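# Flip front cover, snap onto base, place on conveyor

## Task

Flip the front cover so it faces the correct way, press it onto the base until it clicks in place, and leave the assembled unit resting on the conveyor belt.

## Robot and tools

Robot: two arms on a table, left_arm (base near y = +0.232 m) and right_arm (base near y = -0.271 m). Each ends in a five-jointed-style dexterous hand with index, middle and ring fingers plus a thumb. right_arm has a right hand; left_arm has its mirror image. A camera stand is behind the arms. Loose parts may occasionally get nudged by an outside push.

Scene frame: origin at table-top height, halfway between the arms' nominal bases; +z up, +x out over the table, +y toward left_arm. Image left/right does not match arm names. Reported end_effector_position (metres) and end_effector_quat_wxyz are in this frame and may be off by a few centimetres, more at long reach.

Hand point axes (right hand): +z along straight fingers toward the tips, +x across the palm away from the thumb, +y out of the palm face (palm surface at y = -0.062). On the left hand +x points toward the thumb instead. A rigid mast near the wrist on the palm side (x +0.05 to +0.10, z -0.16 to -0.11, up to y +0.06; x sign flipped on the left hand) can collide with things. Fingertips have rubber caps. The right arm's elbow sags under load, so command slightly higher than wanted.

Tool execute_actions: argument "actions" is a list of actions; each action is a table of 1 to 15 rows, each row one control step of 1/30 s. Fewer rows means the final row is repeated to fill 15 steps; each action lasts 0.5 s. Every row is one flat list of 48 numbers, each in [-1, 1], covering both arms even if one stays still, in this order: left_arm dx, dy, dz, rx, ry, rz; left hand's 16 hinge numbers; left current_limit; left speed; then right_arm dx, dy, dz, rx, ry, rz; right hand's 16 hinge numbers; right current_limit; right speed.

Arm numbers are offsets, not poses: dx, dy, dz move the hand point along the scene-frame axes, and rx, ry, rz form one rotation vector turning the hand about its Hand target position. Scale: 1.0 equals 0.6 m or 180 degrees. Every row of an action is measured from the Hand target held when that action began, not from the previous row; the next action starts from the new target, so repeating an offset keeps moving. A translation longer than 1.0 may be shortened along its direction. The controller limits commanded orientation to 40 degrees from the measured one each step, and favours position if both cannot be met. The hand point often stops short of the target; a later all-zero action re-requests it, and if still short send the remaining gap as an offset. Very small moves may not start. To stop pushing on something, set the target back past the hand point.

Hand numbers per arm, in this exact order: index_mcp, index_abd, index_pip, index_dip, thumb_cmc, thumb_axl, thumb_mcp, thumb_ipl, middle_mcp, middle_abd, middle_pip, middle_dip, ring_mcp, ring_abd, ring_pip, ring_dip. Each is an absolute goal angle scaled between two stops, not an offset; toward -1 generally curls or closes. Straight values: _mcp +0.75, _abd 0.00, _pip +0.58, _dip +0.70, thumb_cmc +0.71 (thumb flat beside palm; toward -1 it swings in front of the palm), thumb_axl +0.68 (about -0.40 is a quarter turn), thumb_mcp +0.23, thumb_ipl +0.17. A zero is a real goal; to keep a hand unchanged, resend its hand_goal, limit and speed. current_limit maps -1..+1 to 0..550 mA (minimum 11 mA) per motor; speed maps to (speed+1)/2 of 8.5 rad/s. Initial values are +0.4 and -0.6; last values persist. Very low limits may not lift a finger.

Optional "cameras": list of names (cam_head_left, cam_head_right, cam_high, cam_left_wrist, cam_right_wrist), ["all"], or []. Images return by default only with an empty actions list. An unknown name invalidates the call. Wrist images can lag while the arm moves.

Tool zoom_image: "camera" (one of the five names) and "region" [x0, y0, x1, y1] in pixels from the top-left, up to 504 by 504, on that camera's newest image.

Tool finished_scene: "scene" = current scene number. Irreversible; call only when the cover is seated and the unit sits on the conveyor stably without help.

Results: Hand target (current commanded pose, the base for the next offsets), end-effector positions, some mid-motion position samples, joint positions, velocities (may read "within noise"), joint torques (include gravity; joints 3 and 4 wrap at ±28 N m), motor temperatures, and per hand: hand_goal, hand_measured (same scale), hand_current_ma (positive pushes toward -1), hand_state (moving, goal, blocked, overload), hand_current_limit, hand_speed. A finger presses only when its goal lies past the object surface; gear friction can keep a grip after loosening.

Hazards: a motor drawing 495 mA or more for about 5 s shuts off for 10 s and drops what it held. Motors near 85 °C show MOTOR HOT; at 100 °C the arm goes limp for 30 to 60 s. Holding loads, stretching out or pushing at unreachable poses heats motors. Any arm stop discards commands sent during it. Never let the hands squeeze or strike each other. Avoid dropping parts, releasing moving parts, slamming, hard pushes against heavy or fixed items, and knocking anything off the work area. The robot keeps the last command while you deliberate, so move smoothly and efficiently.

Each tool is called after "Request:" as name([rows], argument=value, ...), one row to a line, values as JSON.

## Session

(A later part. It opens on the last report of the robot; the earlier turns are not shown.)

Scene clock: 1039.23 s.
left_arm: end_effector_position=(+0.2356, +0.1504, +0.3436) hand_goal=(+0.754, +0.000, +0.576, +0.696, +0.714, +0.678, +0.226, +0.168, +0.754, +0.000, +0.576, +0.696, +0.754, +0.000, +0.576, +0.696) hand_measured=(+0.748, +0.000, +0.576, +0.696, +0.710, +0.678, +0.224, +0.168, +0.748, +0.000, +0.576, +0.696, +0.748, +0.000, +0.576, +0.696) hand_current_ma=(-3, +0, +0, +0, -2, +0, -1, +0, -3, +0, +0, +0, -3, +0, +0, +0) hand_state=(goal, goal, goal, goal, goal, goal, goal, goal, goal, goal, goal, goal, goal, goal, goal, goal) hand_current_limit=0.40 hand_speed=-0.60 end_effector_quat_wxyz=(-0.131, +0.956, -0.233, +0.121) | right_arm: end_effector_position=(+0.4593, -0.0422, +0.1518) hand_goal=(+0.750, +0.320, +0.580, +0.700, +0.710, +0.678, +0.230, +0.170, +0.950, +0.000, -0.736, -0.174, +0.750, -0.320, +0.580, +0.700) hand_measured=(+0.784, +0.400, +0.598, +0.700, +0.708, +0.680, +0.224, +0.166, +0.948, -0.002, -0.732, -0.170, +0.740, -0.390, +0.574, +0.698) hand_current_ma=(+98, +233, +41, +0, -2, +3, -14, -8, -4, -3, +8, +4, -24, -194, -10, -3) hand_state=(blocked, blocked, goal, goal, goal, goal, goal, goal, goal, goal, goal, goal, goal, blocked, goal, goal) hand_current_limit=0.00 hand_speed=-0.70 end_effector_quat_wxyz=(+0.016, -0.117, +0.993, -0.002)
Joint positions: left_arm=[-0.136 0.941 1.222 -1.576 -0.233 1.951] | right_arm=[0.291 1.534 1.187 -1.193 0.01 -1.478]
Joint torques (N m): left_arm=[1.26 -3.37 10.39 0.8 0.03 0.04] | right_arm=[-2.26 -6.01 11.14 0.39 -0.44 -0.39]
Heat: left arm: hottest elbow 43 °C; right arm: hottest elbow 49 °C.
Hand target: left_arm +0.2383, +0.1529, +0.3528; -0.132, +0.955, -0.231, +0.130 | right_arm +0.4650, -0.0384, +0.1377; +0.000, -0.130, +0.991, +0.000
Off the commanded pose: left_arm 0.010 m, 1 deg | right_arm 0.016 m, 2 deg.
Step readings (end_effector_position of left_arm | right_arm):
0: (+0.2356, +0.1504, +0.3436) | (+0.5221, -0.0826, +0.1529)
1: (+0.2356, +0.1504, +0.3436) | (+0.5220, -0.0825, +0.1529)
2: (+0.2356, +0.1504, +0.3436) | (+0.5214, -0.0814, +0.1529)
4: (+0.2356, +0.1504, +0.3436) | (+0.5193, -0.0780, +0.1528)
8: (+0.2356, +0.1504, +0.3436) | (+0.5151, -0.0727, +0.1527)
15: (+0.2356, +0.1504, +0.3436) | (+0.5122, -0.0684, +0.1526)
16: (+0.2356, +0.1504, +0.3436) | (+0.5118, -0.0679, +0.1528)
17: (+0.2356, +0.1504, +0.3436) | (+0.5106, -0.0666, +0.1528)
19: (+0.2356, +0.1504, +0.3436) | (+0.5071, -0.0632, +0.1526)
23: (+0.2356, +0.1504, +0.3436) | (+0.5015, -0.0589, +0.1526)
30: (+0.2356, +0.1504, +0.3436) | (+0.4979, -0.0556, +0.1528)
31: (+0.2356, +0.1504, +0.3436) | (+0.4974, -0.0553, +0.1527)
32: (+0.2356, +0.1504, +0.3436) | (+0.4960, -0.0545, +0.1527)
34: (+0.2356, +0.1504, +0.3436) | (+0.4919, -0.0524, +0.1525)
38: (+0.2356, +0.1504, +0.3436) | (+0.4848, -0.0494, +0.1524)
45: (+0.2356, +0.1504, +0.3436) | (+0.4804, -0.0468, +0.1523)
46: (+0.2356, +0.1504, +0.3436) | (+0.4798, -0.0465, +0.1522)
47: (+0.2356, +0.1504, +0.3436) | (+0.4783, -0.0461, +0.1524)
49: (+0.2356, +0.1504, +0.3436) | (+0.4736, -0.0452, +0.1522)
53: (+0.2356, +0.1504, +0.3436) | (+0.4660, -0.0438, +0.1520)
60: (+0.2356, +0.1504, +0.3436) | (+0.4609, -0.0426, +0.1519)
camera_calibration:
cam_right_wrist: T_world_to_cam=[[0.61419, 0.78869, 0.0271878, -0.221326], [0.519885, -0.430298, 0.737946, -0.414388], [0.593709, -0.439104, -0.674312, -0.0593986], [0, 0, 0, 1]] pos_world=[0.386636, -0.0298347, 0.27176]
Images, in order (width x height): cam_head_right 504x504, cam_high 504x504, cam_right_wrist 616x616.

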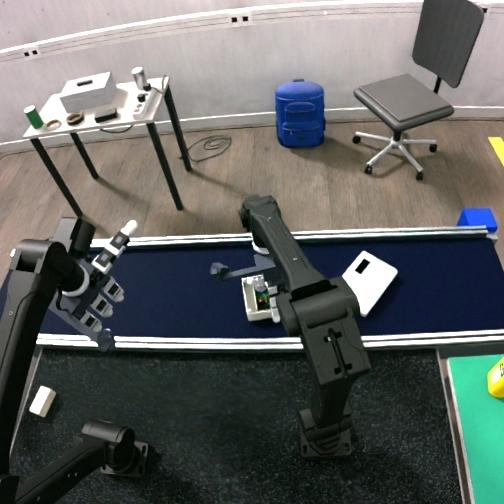

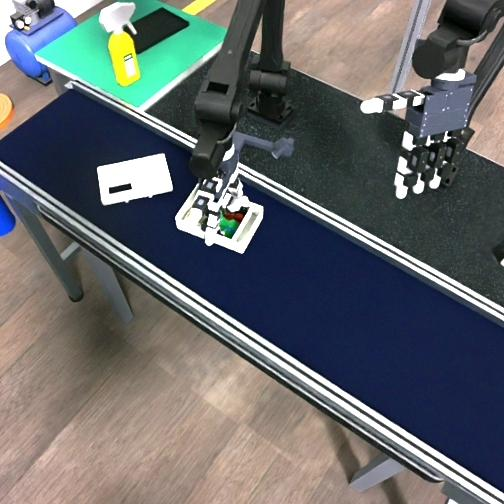

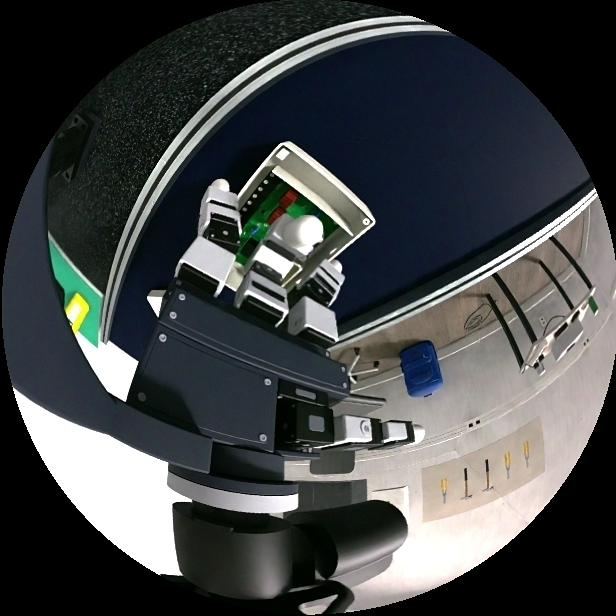

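Request:
execute_actions([
  [[0,0,0,0,0,0,0.754,0,0.576,0.696,0.714,0.678,0.226,0.168,0.754,0,0.576,0.696,0.754,0,0.576,0.696,0.4,-0.6,-0.0342,-0.0035,0,0,0,0.0833,0.75,0.32,0.58,0.7,0.71,0.678,0.23,0.17,0.95,0,-0.737,-0.174,0.75,-0.32,0.58,0.7,0.0,-0.7]],
  [[0,0,0,0,0,0,0.754,0,0.576,0.696,0.714,0.678,0.226,0.168,0.754,0,0.576,0.696,0.754,0,0.576,0.696,0.4,-0.6,-0.0322,-0.0125,0,0,0,0.0833,0.75,0.32,0.58,0.7,0.71,0.678,0.23,0.17,0.95,0,-0.737,-0.174,0.75,-0.32,0.58,0.7,0.0,-0.7]],
  [[0,0,0,0,0,0,0.754,0,0.576,0.696,0.714,0.678,0.226,0.168,0.754,0,0.576,0.696,0.754,0,0.576,0.696,0.4,-0.6,0,0,0,0,0,0,0.75,0.41,0.58,0.7,0.71,0.678,0.23,0.17,0.95,0,-0.737,-0.174,0.75,-0.41,0.58,0.7,0.0,-0.7]],
  [[0,0,0,0,0,0,0.754,0,0.576,0.696,0.714,0.678,0.226,0.168,0.754,0,0.576,0.696,0.754,0,0.576,0.696,0.4,-0.6,0,0,0,0,0,0,0.75,0.55,0.58,0.7,0.71,0.678,0.23,0.17,0.95,0,-0.737,-0.174,0.75,-0.55,0.58,0.7,0.4,-0.7]],
], cameras=["cam_right_wrist","cam_high","cam_head_right"])

Request:
zoom_image(camera="cam_right_wrist", region=[150, 100, 400, 300])

Scene clock: 1048.27 s.
left_arm: end_effector_position=(+0.2356, +0.1504, +0.3436) hand_goal=(+0.754, +0.000, +0.576, +0.696, +0.714, +0.678, +0.226, +0.168, +0.754, +0.000, +0.576, +0.696, +0.754, +0.000, +0.576, +0.696) hand_measured=(+0.748, +0.000, +0.576, +0.696, +0.710, +0.678, +0.224, +0.168, +0.748, +0.000, +0.576, +0.696, +0.748, +0.000, +0.576, +0.696) hand_current_ma=(-3, +0, +0, +0, -2, +0, -1, +0, -3, +0, +0, +0, -3, +0, +0, +0) hand_state=(goal, goal, goal, goal, goal, goal, goal, goal, goal, goal, goal, goal, goal, goal, goal, goal) hand_current_limit=0.40 hand_speed=-0.60 end_effector_quat_wxyz=(-0.131, +0.956, -0.233, +0.121) | right_arm: end_effector_position=(+0.4202, -0.0516, +0.1483) hand_goal=(+0.750, +0.550, +0.580, +0.700, +0.710, +0.678, +0.230, +0.170, +0.950, +0.000, -0.736, -0.174, +0.750, -0.550, +0.580, +0.700) hand_measured=(+0.772, +0.548, +0.594, +0.702, +0.708, +0.680, +0.224, +0.166, +0.948, -0.002, -0.732, -0.170, +0.746, -0.542, +0.578, +0.698) hand_current_ma=(+57, -4, +30, +3, -2, +3, -14, -8, -3, -3, +8, +4, -8, +14, -4, -3) hand_state=(blocked, goal, goal, goal, goal, goal, goal, goal, goal, goal, goal, goal, goal, goal, goal, goal) hand_current_limit=0.40 hand_speed=-0.70 end_effector_quat_wxyz=(+0.013, -0.373, +0.928, -0.004)
Joint positions: left_arm=[-0.136 0.941 1.222 -1.576 -0.233 1.951] | right_arm=[0.289 1.554 1.203 -1.193 0.007 -2.011]
Joint torques (N m): left_arm=[1.26 -3.37 10.39 0.8 0.03 0.04] | right_arm=[-1.9 -6.83 11 0.21 -0.35 -0.28]
Heat: left arm: hottest elbow 43 °C; right arm: hottest elbow 49 °C.
Hand target: left_arm +0.2383, +0.1529, +0.3528; -0.132, +0.955, -0.231, +0.130 | right_arm +0.4250, -0.0479, +0.1377; +0.000, -0.382, +0.924, +0.000
Off the commanded pose: left_arm 0.010 m, 1 deg | right_arm 0.012 m, 2 deg.
Step readings (end_effector_position of left_arm | right_arm):
0: (+0.2356, +0.1504, +0.3436) | (+0.4593, -0.0422, +0.1518)
1: (+0.2356, +0.1504, +0.3436) | (+0.4589, -0.0422, +0.1518)
2: (+0.2356, +0.1504, +0.3436) | (+0.4575, -0.0422, +0.1518)
4: (+0.2356, +0.1504, +0.3436) | (+0.4532, -0.0426, +0.1516)
8: (+0.2356, +0.1504, +0.3436) | (+0.4461, -0.0433, +0.1516)
15: (+0.2356, +0.1504, +0.3436) | (+0.4412, -0.0438, +0.1513)
16: (+0.2356, +0.1504, +0.3436) | (+0.4405, -0.0439, +0.1513)
17: (+0.2356, +0.1504, +0.3436) | (+0.4390, -0.0442, +0.1514)
19: (+0.2356, +0.1504, +0.3436) | (+0.4345, -0.0455, +0.1513)
23: (+0.2356, +0.1504, +0.3436) | (+0.4273, -0.0481, +0.1511)
30: (+0.2356, +0.1504, +0.3436) | (+0.4230, -0.0501, +0.1512)
31: (+0.2356, +0.1504, +0.3436) | (+0.4225, -0.0503, +0.1512)
32: (+0.2356, +0.1504, +0.3436) | (+0.4222, -0.0505, +0.1512)
34: (+0.2356, +0.1504, +0.3436) | (+0.4219, -0.0509, +0.1511)
38: (+0.2356, +0.1504, +0.3436) | (+0.4215, -0.0511, +0.1511)
45: (+0.2356, +0.1504, +0.3436) | (+0.4212, -0.0512, +0.1511)
46: (+0.2356, +0.1504, +0.3436) | (+0.4212, -0.0512, +0.1511)
47: (+0.2356, +0.1504, +0.3436) | (+0.4209, -0.0514, +0.1509)
49: (+0.2356, +0.1504, +0.3436) | (+0.4206, -0.0515, +0.1493)
53: (+0.2356, +0.1504, +0.3436) | (+0.4203, -0.0516, +0.1483)
60: (+0.2356, +0.1504, +0.3436) | (+0.4202, -0.0516, +0.1483)
camera_calibration:
cam_right_wrist: T_world_to_cam=[[0.131143, 0.991288, 0.0121947, 0.0258789], [0.666311, -0.0972448, 0.739305, -0.440015], [0.734051, -0.0888293, -0.67326, -0.0836948], [0, 0, 0, 1]] pos_world=[0.351229, -0.0758771, 0.268641]
Images, in order (width x height): cam_head_right 504x504, cam_high 504x504, cam_right_wrist 616x616.

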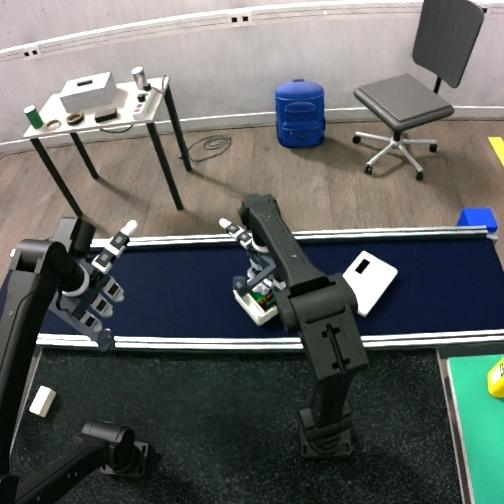

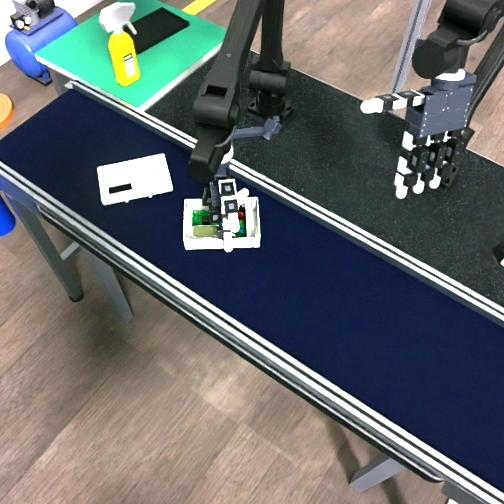

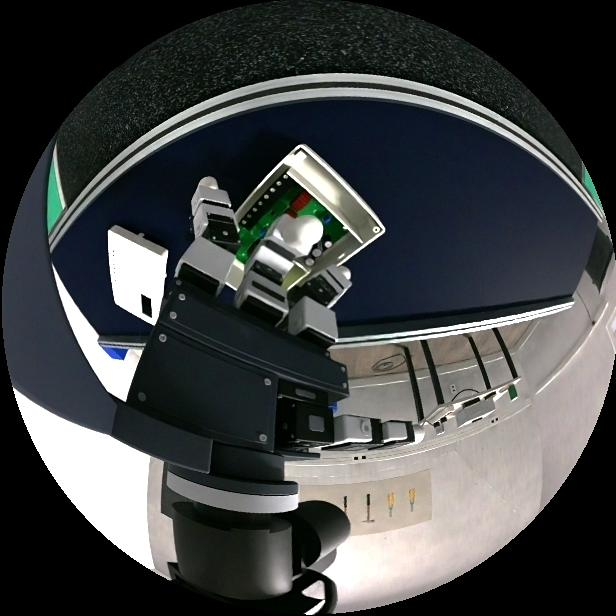

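Scaled by 2.016 from the camera's 616x616 image, which has a finer 880x880 frame.

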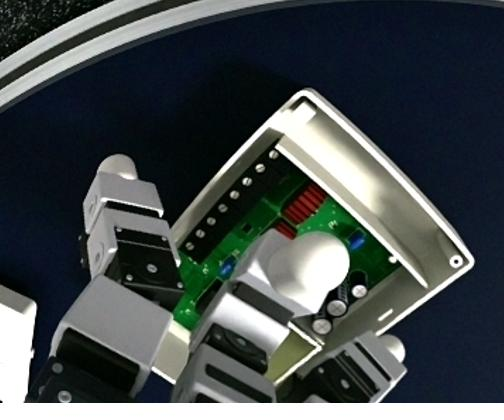

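Request:
execute_actions([
  [[0,0,0,0,0,0,0.754,0,0.576,0.696,0.714,0.678,0.226,0.168,0.754,0,0.576,0.696,0.754,0,0.576,0.696,0.4,-0.6,0,0,0.08,0,0,0,0.75,0.55,0.58,0.7,0.71,0.678,0.23,0.17,0.95,0,-0.737,-0.174,0.75,-0.55,0.58,0.7,0.4,-0.7]],
  [[0,0,0,0,0,0,0.754,0,0.576,0.696,0.714,0.678,0.226,0.168,0.754,0,0.576,0.696,0.754,0,0.576,0.696,0.4,-0.6,0,0,0.08,0,0,0,0.75,0.55,0.58,0.7,0.71,0.678,0.23,0.17,0.95,0,-0.737,-0.174,0.75,-0.55,0.58,0.7,0.4,-0.7]],
  [[0,0,0,0,0,0,0.754,0,0.576,0.696,0.714,0.678,0.226,0.168,0.754,0,0.576,0.696,0.754,0,0.576,0.696,0.4,-0.6,0.0695,0.0158,0.015,0,0,-0.1739,0.75,0.55,0.58,0.7,0.71,0.678,0.23,0.17,0.95,0,-0.737,-0.174,0.75,-0.55,0.58,0.7,0.4,-0.7]],
])

Scene clock: 1065.67 s.
left_arm: end_effector_position=(+0.2356, +0.1504, +0.3436) hand_goal=(+0.754, +0.000, +0.576, +0.696, +0.714, +0.678, +0.226, +0.168, +0.754, +0.000, +0.576, +0.696, +0.754, +0.000, +0.576, +0.696) hand_measured=(+0.748, +0.000, +0.576, +0.696, +0.710, +0.678, +0.224, +0.168, +0.748, +0.000, +0.576, +0.696, +0.748, +0.000, +0.576, +0.696) hand_current_ma=(-3, +0, +0, +0, -2, +0, -1, +0, -3, +0, +0, +0, -3, +0, +0, +0) hand_state=(goal, goal, goal, goal, goal, goal, goal, goal, goal, goal, goal, goal, goal, goal, goal, goal) hand_current_limit=0.40 hand_speed=-0.60 end_effector_quat_wxyz=(-0.131, +0.956, -0.233, +0.121) | right_arm: end_effector_position=(+0.4534, -0.0461, +0.2181) hand_goal=(+0.750, +0.550, +0.580, +0.700, +0.710, +0.678, +0.230, +0.170, +0.950, +0.000, -0.736, -0.174, +0.750, -0.550, +0.580, +0.700) hand_measured=(+0.750, +0.550, +0.582, +0.702, +0.708, +0.680, +0.224, +0.166, +0.948, -0.002, -0.732, -0.170, +0.748, -0.542, +0.578, +0.698) hand_current_ma=(+1, +1, +4, +3, -2, +3, -14, -8, -3, -3, +8, +4, -3, +11, -3, -3) hand_state=(goal, goal, goal, goal, goal, goal, goal, goal, goal, goal, goal, goal, goal, goal, goal, goal) hand_current_limit=0.40 hand_speed=-0.70 end_effector_quat_wxyz=(-0.026, -0.122, +0.992, -0.001)
Joint positions: left_arm=[-0.136 0.941 1.222 -1.576 -0.233 1.951] | right_arm=[0.28 1.526 1.36 -1.455 -0.008 -1.501]
Joint torques (N m): left_arm=[1.26 -3.37 10.39 0.8 0.03 0.04] | right_arm=[-1.49 -11.05 14.31 -0.17 0.05 0.02]
Heat: left arm: hottest elbow 43 °C; right arm: hottest elbow 51 °C.
Hand target: left_arm +0.2383, +0.1529, +0.3528; -0.132, +0.955, -0.231, +0.130 | right_arm +0.4669, -0.0385, +0.2428; +0.000, -0.119, +0.993, +0.000
Off the commanded pose: left_arm 0.010 m, 1 deg | right_arm 0.029 m, 3 deg.
Step readings (end_effector_position of left_arm | right_arm):
0: (+0.2356, +0.1504, +0.3436) | (+0.4202, -0.0516, +0.1483)
1: (+0.2356, +0.1504, +0.3436) | (+0.4201, -0.0516, +0.1484)
2: (+0.2356, +0.1504, +0.3436) | (+0.4185, -0.0521, +0.1492)
4: (+0.2356, +0.1504, +0.3436) | (+0.4147, -0.0528, +0.1529)
8: (+0.2356, +0.1504, +0.3436) | (+0.4111, -0.0539, +0.1625)
15: (+0.2356, +0.1504, +0.3436) | (+0.4106, -0.0541, +0.1678)
16: (+0.2356, +0.1504, +0.3436) | (+0.4102, -0.0543, +0.1683)
17: (+0.2356, +0.1504, +0.3436) | (+0.4087, -0.0548, +0.1699)
19: (+0.2356, +0.1504, +0.3436) | (+0.4072, -0.0552, +0.1779)
23: (+0.2356, +0.1504, +0.3436) | (+0.4102, -0.0542, +0.1998)
30: (+0.2356, +0.1504, +0.3436) | (+0.4144, -0.0528, +0.2175)
31: (+0.2356, +0.1504, +0.3436) | (+0.4143, -0.0527, +0.2176)
32: (+0.2356, +0.1504, +0.3436) | (+0.4157, -0.0514, +0.2180)
34: (+0.2356, +0.1504, +0.3436) | (+0.4220, -0.0485, +0.2190)
38: (+0.2356, +0.1504, +0.3436) | (+0.4363, -0.0473, +0.2191)
45: (+0.2356, +0.1504, +0.3436) | (+0.4490, -0.0472, +0.2187)

Request:
execute_actions([
  [[0,0,0,0,0,0,0.754,0,0.576,0.696,0.714,0.678,0.226,0.168,0.754,0,0.576,0.696,0.754,0,0.576,0.696,0.4,-0.6,0.0675,-0.0225,0,0,0,-0.1739,0.75,0.55,0.58,0.7,0.71,0.678,0.23,0.17,0.95,0,-0.737,-0.174,0.75,-0.55,0.58,0.7,0.0,-0.6]],
  [[0,0,0,0,0,0,0.754,0,0.576,0.696,0.714,0.678,0.226,0.168,0.754,0,0.576,0.696,0.754,0,0.576,0.696,0.4,-0.6,0.0462,-0.0543,0,0,0,-0.1739,0.75,0.55,0.58,0.7,0.71,0.678,0.23,0.17,0.95,0,-0.737,-0.174,0.75,-0.55,0.58,0.7,0.0,-0.6]],
  [[0,0,0,0,0,0,0.754,0,0.576,0.696,0.714,0.678,0.226,0.168,0.754,0,0.576,0.696,0.754,0,0.576,0.696,0.4,-0.6,0.011,-0.0705,0,0,0,-0.1739,0.75,0.55,0.58,0.7,0.71,0.678,0.23,0.17,0.95,0,-0.737,-0.174,0.75,-0.55,0.58,0.7,0.0,-0.6]],
  [[0,0,0,0,0,0,0.754,0,0.576,0.696,0.714,0.678,0.226,0.168,0.754,0,0.576,0.696,0.754,0,0.576,0.696,0.4,-0.6,-0.027,-0.0658,0,0,0,-0.1739,0.75,0.55,0.58,0.7,0.71,0.678,0.23,0.17,0.95,0,-0.737,-0.174,0.75,-0.55,0.58,0.7,0.0,-0.6]],
  [[0,0,0,0,0,0,0.754,0,0.576,0.696,0.714,0.678,0.226,0.168,0.754,0,0.576,0.696,0.754,0,0.576,0.696,0.4,-0.6,-0.0525,-0.0463,0,0,0,-0.1739,0.75,0.55,0.58,0.7,0.71,0.678,0.23,0.17,0.95,0,-0.737,-0.174,0.75,-0.55,0.58,0.7,0.0,-0.6]],
], cameras=["cam_right_wrist","cam_head_right"])

Scene clock: 1091.97 s.
left_arm: end_effector_position=(+0.2356, +0.1504, +0.3436) hand_goal=(+0.754, +0.000, +0.576, +0.696, +0.714, +0.678, +0.226, +0.168, +0.754, +0.000, +0.576, +0.696, +0.754, +0.000, +0.576, +0.696) hand_measured=(+0.748, +0.000, +0.576, +0.696, +0.710, +0.678, +0.224, +0.168, +0.748, +0.000, +0.576, +0.696, +0.748, +0.000, +0.576, +0.696) hand_current_ma=(-3, +0, +0, +0, -2, +0, -1, +0, -3, +0, +0, +0, -3, +0, +0, +0) hand_state=(goal, goal, goal, goal, goal, goal, goal, goal, goal, goal, goal, goal, goal, goal, goal, goal) hand_current_limit=0.40 hand_speed=-0.60 end_effector_quat_wxyz=(-0.131, +0.956, -0.233, +0.121) | right_arm: end_effector_position=(+0.4793, -0.2010, +0.2283) hand_goal=(+0.750, +0.550, +0.580, +0.700, +0.710, +0.678, +0.230, +0.170, +0.950, +0.000, -0.736, -0.174, +0.750, -0.550, +0.580, +0.700) hand_measured=(+0.750, +0.550, +0.582, +0.702, +0.708, +0.680, +0.224, +0.166, +0.948, -0.002, -0.732, -0.170, +0.748, -0.542, +0.578, +0.698) hand_current_ma=(-1, +0, +3, +3, -3, +3, -14, -8, -3, -3, +8, +4, -2, +11, -3, -3) hand_state=(goal, goal, goal, goal, goal, goal, goal, goal, goal, goal, goal, goal, goal, goal, goal, goal) hand_current_limit=0.00 hand_speed=-0.60 end_effector_quat_wxyz=(-0.003, +0.946, +0.324, -0.013)
Joint positions: left_arm=[-0.136 0.941 1.222 -1.576 -0.233 1.951] | right_arm=[0.316 1.502 1.36 -1.455 -0.007 1.263]
Joint torques (N m): left_arm=[1.32 -3.37 10.39 0.8 0.03 0.05] | right_arm=[-1.67 -8.41 14.53 -0.18 0.22 0.04]
Motor temperatures (°C): left_arm=[34 31 43 30 28 28] | right_arm=[28 37 56 26 29 25]
Heat: left arm: hottest elbow 43 °C; right arm: hottest elbow 56 °C.
Hand target: left_arm +0.2383, +0.1529, +0.3528; -0.132, +0.955, -0.231, +0.130 | right_arm +0.4939, -0.1940, +0.2428; -0.001, +0.948, +0.319, +0.000
Off the commanded pose: left_arm 0.010 m, 1 deg | right_arm 0.022 m, 2 deg.
Step readings (end_effector_position of left_arm | right_arm):
0: (+0.2356, +0.1504, +0.3436) | (+0.4534, -0.0461, +0.2181)
1: (+0.2356, +0.1504, +0.3436) | (+0.4540, -0.0461, +0.2181)
2: (+0.2356, +0.1504, +0.3436) | (+0.4563, -0.0458, +0.2183)
4: (+0.2356, +0.1504, +0.3436) | (+0.4648, -0.0470, +0.2198)
8: (+0.2356, +0.1504, +0.3436) | (+0.4792, -0.0511, +0.2238)
15: (+0.2356, +0.1504, +0.3436) | (+0.4927, -0.0575, +0.2250)
16: (+0.2356, +0.1504, +0.3436) | (+0.4941, -0.0582, +0.2249)
17: (+0.2356, +0.1504, +0.3436) | (+0.4968, -0.0596, +0.2249)
19: (+0.2356, +0.1504, +0.3436) | (+0.5040, -0.0636, +0.2261)
23: (+0.2356, +0.1504, +0.3436) | (+0.5157, -0.0754, +0.2295)
30: (+0.2356, +0.1504, +0.3436) | (+0.5245, -0.0872, +0.2300)
31: (+0.2356, +0.1504, +0.3436) | (+0.5253, -0.0884, +0.2300)
32: (+0.2356, +0.1504, +0.3436) | (+0.5267, -0.0909, +0.2300)
34: (+0.2356, +0.1504, +0.3436) | (+0.5301, -0.0982, +0.2306)
38: (+0.2356, +0.1504, +0.3436) | (+0.5338, -0.1136, +0.2329)
45: (+0.2356, +0.1504, +0.3436) | (+0.5344, -0.1279, +0.2333)
46: (+0.2356, +0.1504, +0.3436) | (+0.5342, -0.1289, +0.2333)
47: (+0.2356, +0.1504, +0.3436) | (+0.5337, -0.1313, +0.2332)
49: (+0.2356, +0.1504, +0.3436) | (+0.5318, -0.1389, +0.2327)
53: (+0.2356, +0.1504, +0.3436) | (+0.5265, -0.1535, +0.2326)
60: (+0.2356, +0.1504, +0.3436) | (+0.5189, -0.1669, +0.2334)
61: (+0.2356, +0.1504, +0.3436) | (+0.5179, -0.1681, +0.2334)
62: (+0.2356, +0.1504, +0.3436) | (+0.5159, -0.1706, +0.2333)
64: (+0.2356, +0.1504, +0.3436) | (+0.5092, -0.1764, +0.2325)
68: (+0.2356, +0.1504, +0.3436) | (+0.4963, -0.1870, +0.2324)
75: (+0.2356, +0.1504, +0.3436) | (+0.4838, -0.1980, +0.2322)
camera_calibration:
cam_right_wrist: T_world_to_cam=[[-0.235174, -0.971826, 0.0157033, -0.0546162], [-0.652511, 0.169836, 0.738502, 0.132808], [-0.720363, 0.16343, -0.674068, 0.661462], [0, 0, 0, 1]] pos_world=[0.550307, -0.183736, 0.348649]
Images, in order (width x height): cam_head_right 504x504, cam_right_wrist 616x616.

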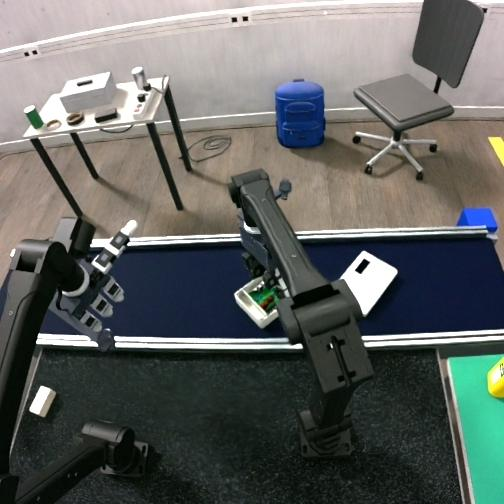

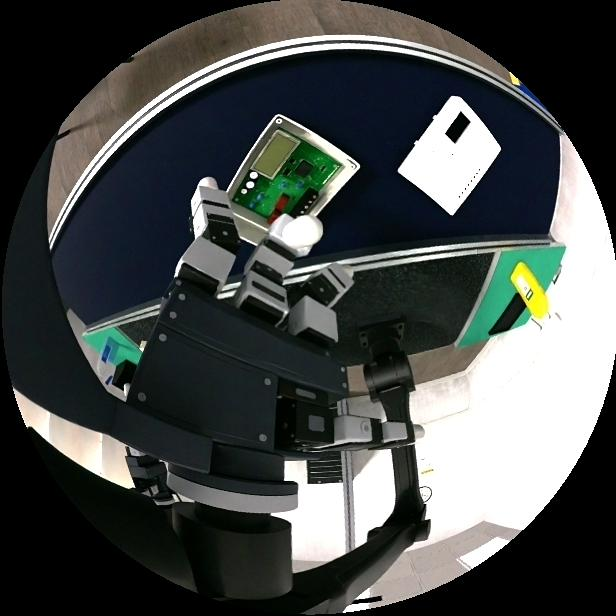

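Request:
zoom_image(camera="cam_right_wrist", region=[150, 90, 400, 290])

Scaled by 2.016 from the camera's 616x616 image, which has a finer 880x880 frame.

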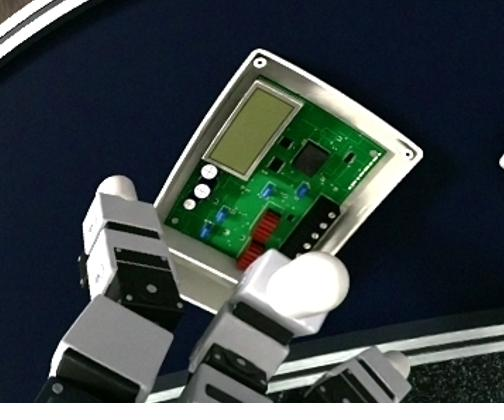

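Request:
execute_actions([
  [[0,0,0,0,0,0,0.754,0,0.576,0.696,0.714,0.678,0.226,0.168,0.754,0,0.576,0.696,0.754,0,0.576,0.696,0.4,-0.6,0,0,-0.09,0,0,0,0.75,0.55,0.58,0.7,0.71,0.678,0.23,0.17,0.95,0,-0.737,-0.174,0.75,-0.55,0.58,0.7,0.0,-0.6]],
  [[0,0,0,0,0,0,0.754,0,0.576,0.696,0.714,0.678,0.226,0.168,0.754,0,0.576,0.696,0.754,0,0.576,0.696,0.4,-0.6,0,0,-0.055,0,0,0,0.75,0.55,0.58,0.7,0.71,0.678,0.23,0.17,0.95,0,-0.737,-0.174,0.75,-0.55,0.58,0.7,0.0,-0.6]],
], cameras=["cam_right_wrist"])

Request:
zoom_image(camera="cam_right_wrist", region=[150, 100, 400, 300])

Scene clock: 1110.67 s.
left_arm: end_effector_position=(+0.2356, +0.1504, +0.3436) hand_goal=(+0.754, +0.000, +0.576, +0.696, +0.714, +0.678, +0.226, +0.168, +0.754, +0.000, +0.576, +0.696, +0.754, +0.000, +0.576, +0.696) hand_measured=(+0.748, +0.000, +0.576, +0.696, +0.710, +0.678, +0.224, +0.168, +0.748, +0.000, +0.576, +0.696, +0.748, +0.000, +0.576, +0.696) hand_current_ma=(-3, +0, +0, +0, -2, +0, -1, +0, -3, +0, +0, +0, -3, +0, +0, +0) hand_state=(goal, goal, goal, goal, goal, goal, goal, goal, goal, goal, goal, goal, goal, goal, goal, goal) hand_current_limit=0.40 hand_speed=-0.60 end_effector_quat_wxyz=(-0.131, +0.956, -0.233, +0.121) | right_arm: end_effector_position=(+0.4968, -0.1950, +0.1669) hand_goal=(+0.750, +0.550, +0.580, +0.700, +0.710, +0.678, +0.230, +0.170, +0.950, +0.000, -0.736, -0.174, +0.750, -0.550, +0.580, +0.700) hand_measured=(+0.750, +0.550, +0.582, +0.702, +0.708, +0.680, +0.224, +0.166, +0.948, -0.002, -0.732, -0.170, +0.748, -0.544, +0.578, +0.698) hand_current_ma=(-1, +0, +3, +3, -3, +3, -14, -8, -3, -3, +8, +4, -2, +10, -3, -3) hand_state=(goal, goal, goal, goal, goal, goal, goal, goal, goal, goal, goal, goal, goal, goal, goal, goal) hand_current_limit=0.00 hand_speed=-0.60 end_effector_quat_wxyz=(-0.003, +0.947, +0.322, +0.009)
Joint positions: left_arm=[-0.136 0.941 1.222 -1.576 -0.233 1.951] | right_arm=[0.316 1.557 1.257 -1.253 -0.005 1.268]
Joint torques (N m): left_arm=[1.32 -3.31 10.39 0.8 0.03 0.05] | right_arm=[-1.67 -9.29 8.08 0.64 0.22 0.03]
Motor temperatures (°C): left_arm=[34 31 43 30 28 28] | right_arm=[28 37 58 26 29 25]
Heat: left arm: hottest elbow 43 °C; right arm: hottest elbow 58 °C.
Hand target: left_arm +0.2383, +0.1529, +0.3528; -0.132, +0.955, -0.231, +0.130 | right_arm +0.4939, -0.1941, +0.1557; -0.001, +0.948, +0.319, +0.000
Off the commanded pose: left_arm 0.010 m, 1 deg | right_arm 0.012 m, 1 deg.
Step readings (end_effector_position of left_arm | right_arm):
0: (+0.2356, +0.1504, +0.3436) | (+0.4792, -0.2010, +0.2283)
1: (+0.2356, +0.1504, +0.3436) | (+0.4792, -0.2010, +0.2283)
2: (+0.2356, +0.1504, +0.3436) | (+0.4806, -0.2005, +0.2282)
4: (+0.2356, +0.1504, +0.3436) | (+0.4879, -0.1979, +0.2268)
8: (+0.2356, +0.1504, +0.3436) | (+0.4960, -0.1951, +0.2156)
15: (+0.2356, +0.1504, +0.3436) | (+0.4951, -0.1956, +0.2000)
16: (+0.2356, +0.1504, +0.3436) | (+0.4954, -0.1955, +0.1996)
17: (+0.2356, +0.1504, +0.3436) | (+0.4964, -0.1951, +0.1981)
19: (+0.2356, +0.1504, +0.3436) | (+0.4981, -0.1945, +0.1924)
23: (+0.2356, +0.1504, +0.3436) | (+0.4951, -0.1956, +0.1758)
30: (+0.2356, +0.1504, +0.3436) | (+0.4963, -0.1951, +0.1669)
camera_calibration:
cam_right_wrist: T_world_to_cam=[[-0.240125, -0.970715, -0.00727354, -0.0371779], [-0.682653, 0.163531, 0.71221, 0.206752], [-0.690163, 0.175985, -0.701929, 0.623868], [0, 0, 0, 1]] pos_world=[0.562783, -0.179691, 0.29039]
Images, in order (width x height): cam_right_wrist 616x616.

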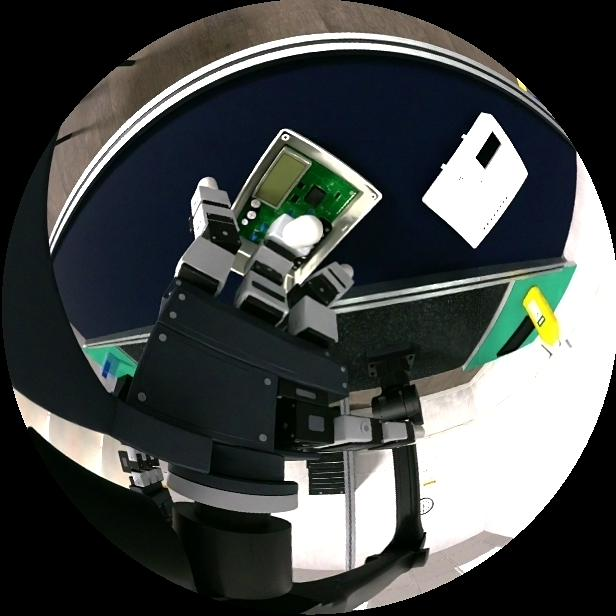

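Scaled by 2.016 from the camera's 616x616 image, which has a finer 880x880 frame.

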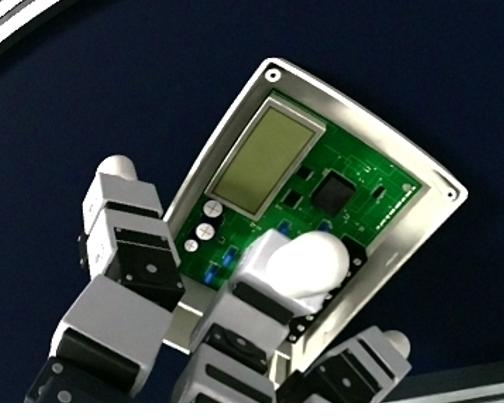

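Request:
execute_actions([
  [[0,0,0,0,0,0,0.754,0,0.576,0.696,0.714,0.678,0.226,0.168,0.754,0,0.576,0.696,0.754,0,0.576,0.696,0.4,-0.6,0,0,-0.03,0,0,0,0.75,0.55,0.58,0.7,0.71,0.678,0.23,0.17,0.95,0,-0.737,-0.174,0.75,-0.55,0.58,0.7,0.0,-0.6]],
  [[0,0,0,0,0,0,0.754,0,0.576,0.696,0.714,0.678,0.226,0.168,0.754,0,0.576,0.696,0.754,0,0.576,0.696,0.4,-0.6,0,0,0,0,0,0,0.75,0.45,0.58,0.7,0.71,0.678,0.23,0.17,0.95,0,-0.737,-0.174,0.75,-0.45,0.58,0.7,0.0,-0.7]],
  [[0,0,0,0,0,0,0.754,0,0.576,0.696,0.714,0.678,0.226,0.168,0.754,0,0.576,0.696,0.754,0,0.576,0.696,0.4,-0.6,0,0,0,0,0,0,0.75,0.32,0.58,0.7,0.71,0.678,0.23,0.17,0.95,0,-0.737,-0.174,0.75,-0.32,0.58,0.7,0.0,-0.8]],
], cameras=["cam_right_wrist"])

Request:
zoom_image(camera="cam_right_wrist", region=[150, 100, 400, 300])

Scene clock: 1117.27 s.
left_arm: end_effector_position=(+0.2356, +0.1504, +0.3436) hand_goal=(+0.754, +0.000, +0.576, +0.696, +0.714, +0.678, +0.226, +0.168, +0.754, +0.000, +0.576, +0.696, +0.754, +0.000, +0.576, +0.696) hand_measured=(+0.748, +0.000, +0.576, +0.696, +0.710, +0.678, +0.224, +0.168, +0.748, +0.000, +0.576, +0.696, +0.748, +0.000, +0.576, +0.696) hand_current_ma=(-3, +0, +0, +0, -2, +0, -1, +0, -3, +0, +0, +0, -3, +0, +0, +0) hand_state=(goal, goal, goal, goal, goal, goal, goal, goal, goal, goal, goal, goal, goal, goal, goal, goal) hand_current_limit=0.40 hand_speed=-0.60 end_effector_quat_wxyz=(-0.131, +0.956, -0.233, +0.121) | right_arm: end_effector_position=(+0.4979, -0.1949, +0.1511) hand_goal=(+0.750, +0.320, +0.580, +0.700, +0.710, +0.678, +0.230, +0.170, +0.950, +0.000, -0.736, -0.174, +0.750, -0.320, +0.580, +0.700) hand_measured=(+0.750, +0.414, +0.582, +0.702, +0.708, +0.680, +0.224, +0.166, +0.948, -0.002, -0.732, -0.170, +0.748, -0.390, +0.578, +0.698) hand_current_ma=(+0, +275, +3, +3, -3, +3, -14, -8, -3, -3, +8, +4, -1, -199, -2, -2) hand_state=(goal, blocked, goal, goal, goal, goal, goal, goal, goal, goal, goal, goal, goal, blocked, goal, goal) hand_current_limit=0.00 hand_speed=-0.80 end_effector_quat_wxyz=(-0.002, +0.947, +0.321, +0.011)
Joint positions: left_arm=[-0.136 0.941 1.222 -1.576 -0.233 1.951] | right_arm=[0.316 1.57 1.228 -1.206 -0.003 1.269]
Joint torques (N m): left_arm=[1.32 -3.37 10.39 0.8 0.03 0.04] | right_arm=[-1.67 -9.11 7.79 0.64 0.16 0.02]
Motor temperatures (°C): left_arm=[34 31 43 30 28 28] | right_arm=[28 37 56 26 29 25]
Heat: left arm: hottest elbow 43 °C; right arm: hottest elbow 56 °C.
Hand target: left_arm +0.2383, +0.1529, +0.3528; -0.132, +0.955, -0.231, +0.130 | right_arm +0.4939, -0.1941, +0.1376; +0.000, +0.948, +0.319, +0.000
Off the commanded pose: left_arm 0.010 m, 1 deg | right_arm 0.014 m, 1 deg.
Step readings (end_effector_position of left_arm | right_arm):
0: (+0.2356, +0.1504, +0.3436) | (+0.4968, -0.1950, +0.1669)
1: (+0.2356, +0.1504, +0.3436) | (+0.4969, -0.1949, +0.1670)
2: (+0.2356, +0.1504, +0.3436) | (+0.4974, -0.1948, +0.1663)
4: (+0.2356, +0.1504, +0.3436) | (+0.4984, -0.1944, +0.1637)
8: (+0.2356, +0.1504, +0.3436) | (+0.4973, -0.1948, +0.1559)
15: (+0.2356, +0.1504, +0.3436) | (+0.4975, -0.1947, +0.1509)
16: (+0.2356, +0.1504, +0.3436) | (+0.4976, -0.1947, +0.1510)
17: (+0.2356, +0.1504, +0.3436) | (+0.4977, -0.1947, +0.1510)
19: (+0.2356, +0.1504, +0.3436) | (+0.4977, -0.1948, +0.1510)
23: (+0.2356, +0.1504, +0.3436) | (+0.4978, -0.1947, +0.1510)
30: (+0.2356, +0.1504, +0.3436) | (+0.4978, -0.1947, +0.1510)
31: (+0.2356, +0.1504, +0.3436) | (+0.4978, -0.1947, +0.1510)
32: (+0.2356, +0.1504, +0.3436) | (+0.4978, -0.1947, +0.1510)
34: (+0.2356, +0.1504, +0.3436) | (+0.4979, -0.1949, +0.1511)
38: (+0.2356, +0.1504, +0.3436) | (+0.4979, -0.1949, +0.1511)
45: (+0.2356, +0.1504, +0.3436) | (+0.4979, -0.1949, +0.1511)
camera_calibration:
cam_right_wrist: T_world_to_cam=[[-0.240531, -0.970604, -0.00854881, -0.036504], [-0.686366, 0.163851, 0.708558, 0.221175], [-0.686329, 0.176298, -0.705601, 0.612156], [0, 0, 0, 1]] pos_world=[0.563167, -0.179592, 0.27491]
Images, in order (width x height): cam_right_wrist 616x616.

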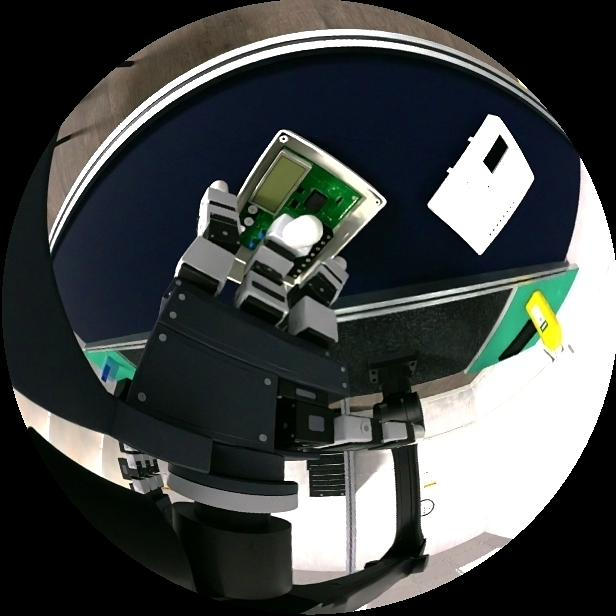

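Scaled by 2.016 from the camera's 616x616 image, which has a finer 880x880 frame.

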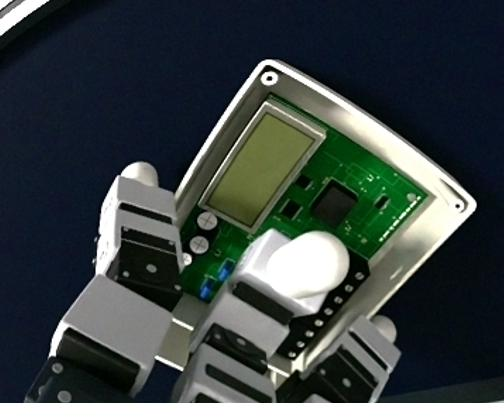

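Request:
execute_actions([
  [[0,0,0,0,0,0,0.754,0,0.576,0.696,0.714,0.678,0.226,0.168,0.754,0,0.576,0.696,0.754,0,0.576,0.696,0.4,-0.6,0.0305,0.0162,0,0,0,0.0833,0.75,0.32,0.58,0.7,0.71,0.678,0.23,0.17,0.95,0,-0.737,-0.174,0.75,-0.32,0.58,0.7,0.0,-0.7]],
  [[0,0,0,0,0,0,0.754,0,0.576,0.696,0.714,0.678,0.226,0.168,0.754,0,0.576,0.696,0.754,0,0.576,0.696,0.4,-0.6,0.025,0.0237,0,0,0,0.0833,0.75,0.32,0.58,0.7,0.71,0.678,0.23,0.17,0.95,0,-0.737,-0.174,0.75,-0.32,0.58,0.7,0.0,-0.7]],
  [[0,0,0,0,0,0,0.754,0,0.576,0.696,0.714,0.678,0.226,0.168,0.754,0,0.576,0.696,0.754,0,0.576,0.696,0.4,-0.6,0.0182,0.0293,0,0,0,0.0833,0.75,0.32,0.58,0.7,0.71,0.678,0.23,0.17,0.95,0,-0.737,-0.174,0.75,-0.32,0.58,0.7,0.0,-0.7]],
  [[0,0,0,0,0,0,0.754,0,0.576,0.696,0.714,0.678,0.226,0.168,0.754,0,0.576,0.696,0.754,0,0.576,0.696,0.4,-0.6,0.01,0.033,0,0,0,0.0833,0.75,0.32,0.58,0.7,0.71,0.678,0.23,0.17,0.95,0,-0.737,-0.174,0.75,-0.32,0.58,0.7,0.0,-0.7]],
], cameras=["cam_right_wrist"])

Request:
zoom_image(camera="cam_right_wrist", region=[150, 100, 400, 300])

Scene clock: 1129.90 s.
left_arm: end_effector_position=(+0.2356, +0.1504, +0.3436) hand_goal=(+0.754, +0.000, +0.576, +0.696, +0.714, +0.678, +0.226, +0.168, +0.754, +0.000, +0.576, +0.696, +0.754, +0.000, +0.576, +0.696) hand_measured=(+0.748, +0.000, +0.576, +0.696, +0.710, +0.678, +0.224, +0.168, +0.748, +0.000, +0.576, +0.696, +0.748, +0.000, +0.576, +0.696) hand_current_ma=(-3, +0, +0, +0, -2, +0, -1, +0, -3, +0, +0, +0, -3, +0, +0, +0) hand_state=(goal, goal, goal, goal, goal, goal, goal, goal, goal, goal, goal, goal, goal, goal, goal, goal) hand_current_limit=0.40 hand_speed=-0.60 end_effector_quat_wxyz=(-0.131, +0.956, -0.233, +0.121) | right_arm: end_effector_position=(+0.5494, -0.1298, +0.1530) hand_goal=(+0.750, +0.320, +0.580, +0.700, +0.710, +0.678, +0.230, +0.170, +0.950, +0.000, -0.736, -0.174, +0.750, -0.320, +0.580, +0.700) hand_measured=(+0.768, +0.412, +0.590, +0.702, +0.708, +0.680, +0.224, +0.166, +0.948, -0.002, -0.732, -0.170, +0.736, -0.388, +0.574, +0.698) hand_current_ma=(+45, +274, +21, +3, -2, +3, -14, -8, -3, -3, +8, +4, -34, -187, -10, -2) hand_state=(goal, blocked, goal, goal, goal, goal, goal, goal, goal, goal, goal, goal, goal, blocked, goal, goal) hand_current_limit=0.00 hand_speed=-0.70 end_effector_quat_wxyz=(+0.007, +0.668, +0.744, +0.009)
Joint positions: left_arm=[-0.136 0.941 1.222 -1.576 -0.233 1.951] | right_arm=[0.314 1.565 1.222 -1.206 0.004 0.244]
Joint torques (N m): left_arm=[1.32 -3.37 10.37 0.8 0.03 0.05] | right_arm=[-2.61 -9.88 6.87 0.81 -0.07 -0.34]
Heat: left arm: hottest elbow 43 °C; right arm: hottest elbow 52 °C.
Hand target: left_arm +0.2383, +0.1529, +0.3528; -0.132, +0.955, -0.231, +0.130 | right_arm +0.5441, -0.1328, +0.1377; +0.000, +0.662, +0.750, +0.000
Off the commanded pose: left_arm 0.010 m, 1 deg | right_arm 0.017 m, 2 deg.
Step readings (end_effector_position of left_arm | right_arm):
0: (+0.2356, +0.1504, +0.3436) | (+0.4979, -0.1949, +0.1511)
1: (+0.2356, +0.1504, +0.3436) | (+0.4980, -0.1949, +0.1511)
2: (+0.2356, +0.1504, +0.3436) | (+0.4990, -0.1945, +0.1512)
4: (+0.2356, +0.1504, +0.3436) | (+0.5021, -0.1931, +0.1513)
8: (+0.2356, +0.1504, +0.3436) | (+0.5086, -0.1896, +0.1515)
15: (+0.2356, +0.1504, +0.3436) | (+0.5138, -0.1863, +0.1516)
16: (+0.2356, +0.1504, +0.3436) | (+0.5144, -0.1859, +0.1516)
17: (+0.2356, +0.1504, +0.3436) | (+0.5159, -0.1849, +0.1517)
19: (+0.2356, +0.1504, +0.3436) | (+0.5195, -0.1824, +0.1519)
23: (+0.2356, +0.1504, +0.3436) | (+0.5260, -0.1769, +0.1522)
30: (+0.2356, +0.1504, +0.3436) | (+0.5309, -0.1716, +0.1523)
31: (+0.2356, +0.1504, +0.3436) | (+0.5314, -0.1711, +0.1523)
32: (+0.2356, +0.1504, +0.3436) | (+0.5326, -0.1696, +0.1524)
34: (+0.2356, +0.1504, +0.3436) | (+0.5352, -0.1662, +0.1524)
38: (+0.2356, +0.1504, +0.3436) | (+0.5394, -0.1592, +0.1525)
45: (+0.2356, +0.1504, +0.3436) | (+0.5427, -0.1528, +0.1526)
46: (+0.2356, +0.1504, +0.3436) | (+0.5430, -0.1521, +0.1528)
47: (+0.2356, +0.1504, +0.3436) | (+0.5435, -0.1505, +0.1525)
49: (+0.2356, +0.1504, +0.3436) | (+0.5450, -0.1466, +0.1527)
53: (+0.2356, +0.1504, +0.3436) | (+0.5470, -0.1386, +0.1530)
60: (+0.2356, +0.1504, +0.3436) | (+0.5487, -0.1317, +0.1530)
camera_calibration:
cam_right_wrist: T_world_to_cam=[[0.702743, -0.711181, 0.0193549, -0.449803], [-0.511928, -0.486587, 0.707929, 0.0643726], [-0.494047, -0.5074, -0.706019, 0.443048], [0, 0, 0, 1]] pos_world=[0.567937, -0.0637655, 0.275935]
Images, in order (width x height): cam_right_wrist 616x616.

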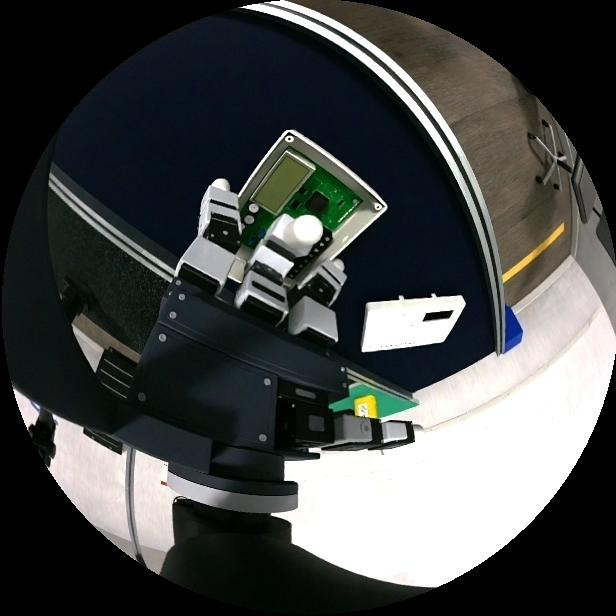

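Scaled by 2.016 from the camera's 616x616 image, which has a finer 880x880 frame.

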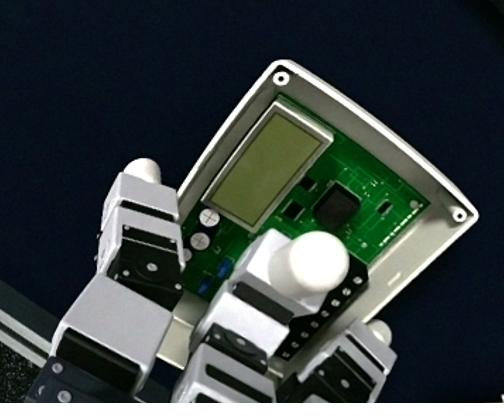

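Request:
execute_actions([
  [[0,0,0,0,0,0,0.754,0,0.576,0.696,0.714,0.678,0.226,0.168,0.754,0,0.576,0.696,0.754,0,0.576,0.696,0.4,-0.6,-0.004,-0.004,0,0,0,0,0.75,0.55,0.58,0.7,0.71,0.678,0.23,0.17,0.95,0,-0.737,-0.174,0.75,-0.55,0.58,0.7,0.0,-0.7]],
  [[0,0,0,0,0,0,0.754,0,0.576,0.696,0.714,0.678,0.226,0.168,0.754,0,0.576,0.696,0.754,0,0.576,0.696,0.4,-0.6,0,0,0.13,0,0,0,0.75,0.55,0.58,0.7,0.71,0.678,0.23,0.17,0.95,0,-0.737,-0.174,0.75,-0.55,0.58,0.7,0.0,-0.6]],
  [[0,0,0,0,0,0,0.754,0,0.576,0.696,0.714,0.678,0.226,0.168,0.754,0,0.576,0.696,0.754,0,0.576,0.696,0.4,-0.6,-0.09,0,0.12,0,0,0,0.75,0.3,0.58,0.7,0.71,0.678,0.23,0.17,0.95,0,-0.4,0,0.75,-0.3,0.58,0.7,0.0,-0.6]],
], cameras=["cam_right_wrist","cam_head_right","cam_high"])

Scene clock: 1145.93 s.
left_arm: end_effector_position=(+0.2356, +0.1504, +0.3436) hand_goal=(+0.754, +0.000, +0.576, +0.696, +0.714, +0.678, +0.226, +0.168, +0.754, +0.000, +0.576, +0.696, +0.754, +0.000, +0.576, +0.696) hand_measured=(+0.748, +0.000, +0.576, +0.696, +0.710, +0.678, +0.224, +0.168, +0.748, +0.000, +0.576, +0.696, +0.748, +0.000, +0.576, +0.696) hand_current_ma=(-3, +0, +0, +0, -2, +0, -1, +0, -3, +0, +0, +0, -3, +0, +0, +0) hand_state=(goal, goal, goal, goal, goal, goal, goal, goal, goal, goal, goal, goal, goal, goal, goal, goal) hand_current_limit=0.40 hand_speed=-0.60 end_effector_quat_wxyz=(-0.131, +0.956, -0.233, +0.121) | right_arm: end_effector_position=(+0.4775, -0.1410, +0.2750) hand_goal=(+0.750, +0.300, +0.580, +0.700, +0.710, +0.678, +0.230, +0.170, +0.950, +0.000, -0.400, +0.000, +0.750, -0.300, +0.580, +0.700) hand_measured=(+0.746, +0.302, +0.580, +0.700, +0.708, +0.680, +0.224, +0.166, +0.948, -0.002, -0.400, -0.002, +0.746, -0.302, +0.578, +0.698) hand_current_ma=(-5, +2, +0, +0, -2, +3, -14, -8, -3, -3, -1, -3, -6, -2, -3, -2) hand_state=(goal, goal, goal, goal, goal, goal, goal, goal, goal, goal, goal, goal, goal, goal, goal, goal) hand_current_limit=0.00 hand_speed=-0.60 end_effector_quat_wxyz=(-0.005, +0.659, +0.752, -0.008)
Joint positions: left_arm=[-0.136 0.941 1.222 -1.576 -0.233 1.951] | right_arm=[0.344 1.344 1.322 -1.567 -0.002 0.249]
Joint torques (N m): left_arm=[1.32 -3.37 10.39 0.8 0.03 0.05] | right_arm=[-1.61 -6.3 13.79 -0.14 0.16 0.03]
Motor temperatures (°C): left_arm=[34 31 43 30 28 28] | right_arm=[28 37 50 26 29 25]
Heat: left arm: hottest elbow 43 °C; right arm: hottest elbow 50 °C.
Hand target: left_arm +0.2383, +0.1529, +0.3528; -0.132, +0.955, -0.231, +0.130 | right_arm +0.4878, -0.1352, +0.2877; +0.000, +0.662, +0.750, +0.000
Off the commanded pose: left_arm 0.010 m, 1 deg | right_arm 0.017 m, 1 deg.
Step readings (end_effector_position of left_arm | right_arm):
0: (+0.2356, +0.1504, +0.3436) | (+0.5494, -0.1298, +0.1530)
1: (+0.2356, +0.1504, +0.3436) | (+0.5494, -0.1298, +0.1530)
2: (+0.2356, +0.1504, +0.3436) | (+0.5493, -0.1300, +0.1529)
4: (+0.2356, +0.1504, +0.3436) | (+0.5487, -0.1303, +0.1524)
8: (+0.2356, +0.1504, +0.3436) | (+0.5468, -0.1290, +0.1504)
15: (+0.2356, +0.1504, +0.3436) | (+0.5466, -0.1288, +0.1501)
16: (+0.2356, +0.1504, +0.3436) | (+0.5465, -0.1288, +0.1501)
17: (+0.2356, +0.1504, +0.3436) | (+0.5438, -0.1297, +0.1501)
19: (+0.2356, +0.1504, +0.3436) | (+0.5343, -0.1335, +0.1512)
23: (+0.2356, +0.1504, +0.3436) | (+0.5203, -0.1389, +0.1670)
30: (+0.2356, +0.1504, +0.3436) | (+0.5277, -0.1362, +0.1974)
31: (+0.2356, +0.1504, +0.3436) | (+0.5273, -0.1364, +0.1980)
32: (+0.2356, +0.1504, +0.3436) | (+0.5239, -0.1376, +0.1987)
34: (+0.2356, +0.1504, +0.3436) | (+0.5114, -0.1400, +0.2044)
38: (+0.2356, +0.1504, +0.3436) | (+0.4862, -0.1444, +0.2382)
45: (+0.2356, +0.1504, +0.3436) | (+0.4785, -0.1406, +0.2769)
camera_calibration:
cam_right_wrist: T_world_to_cam=[[0.720521, -0.693426, -0.0031551, -0.409291], [-0.47116, -0.492899, 0.731477, -0.0910484], [-0.50878, -0.525558, -0.681859, 0.485833], [0, 0, 0, 1]] pos_world=[0.499187, -0.0733569, 0.396578]
Images, in order (width x height): cam_head_right 504x504, cam_high 504x504, cam_right_wrist 616x616.

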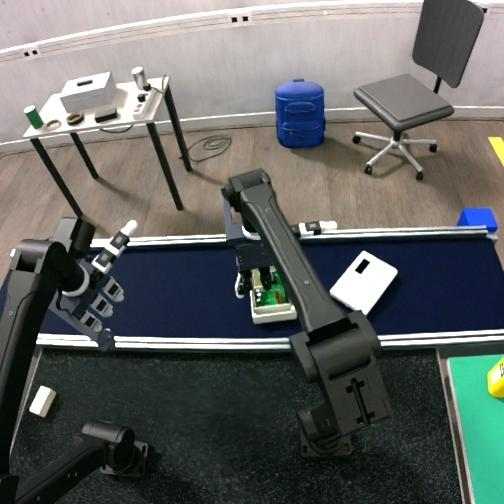

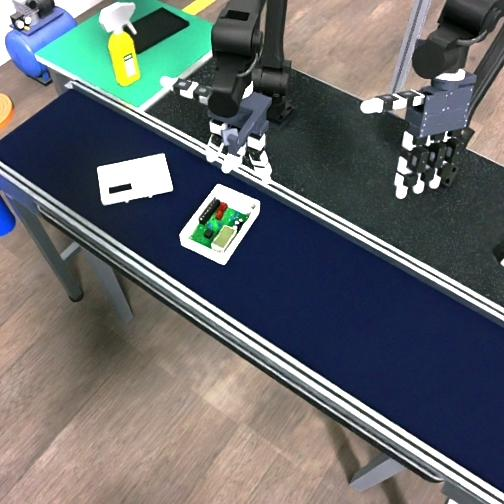

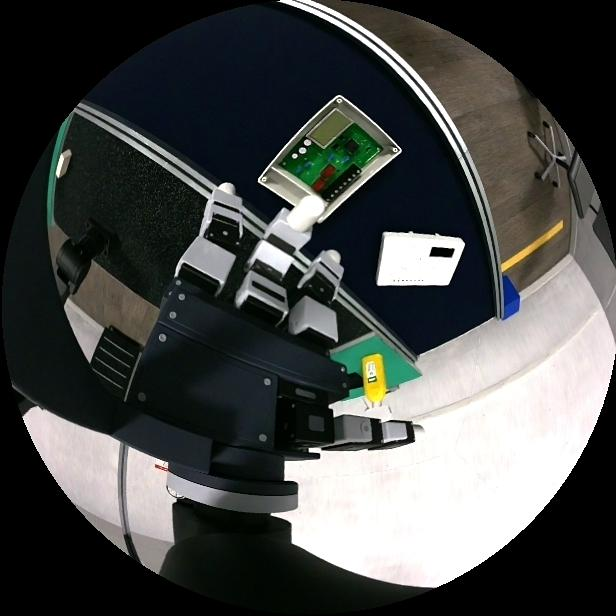

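Request:
zoom_image(camera="cam_high", region=[70, 130, 290, 290])

Request:
zoom_image(camera="cam_right_wrist", region=[230, 80, 480, 300])

Scaled by 2.291.

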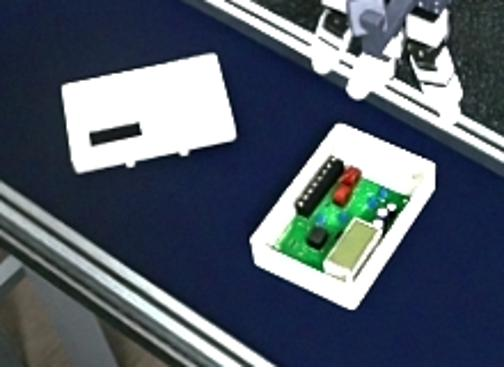

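Scaled by 2.016 from the camera's 616x616 image, which has a finer 880x880 frame.

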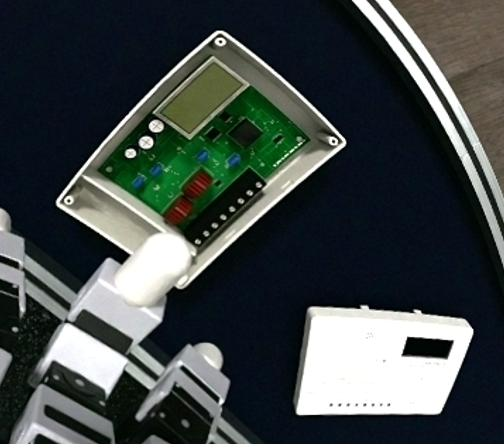

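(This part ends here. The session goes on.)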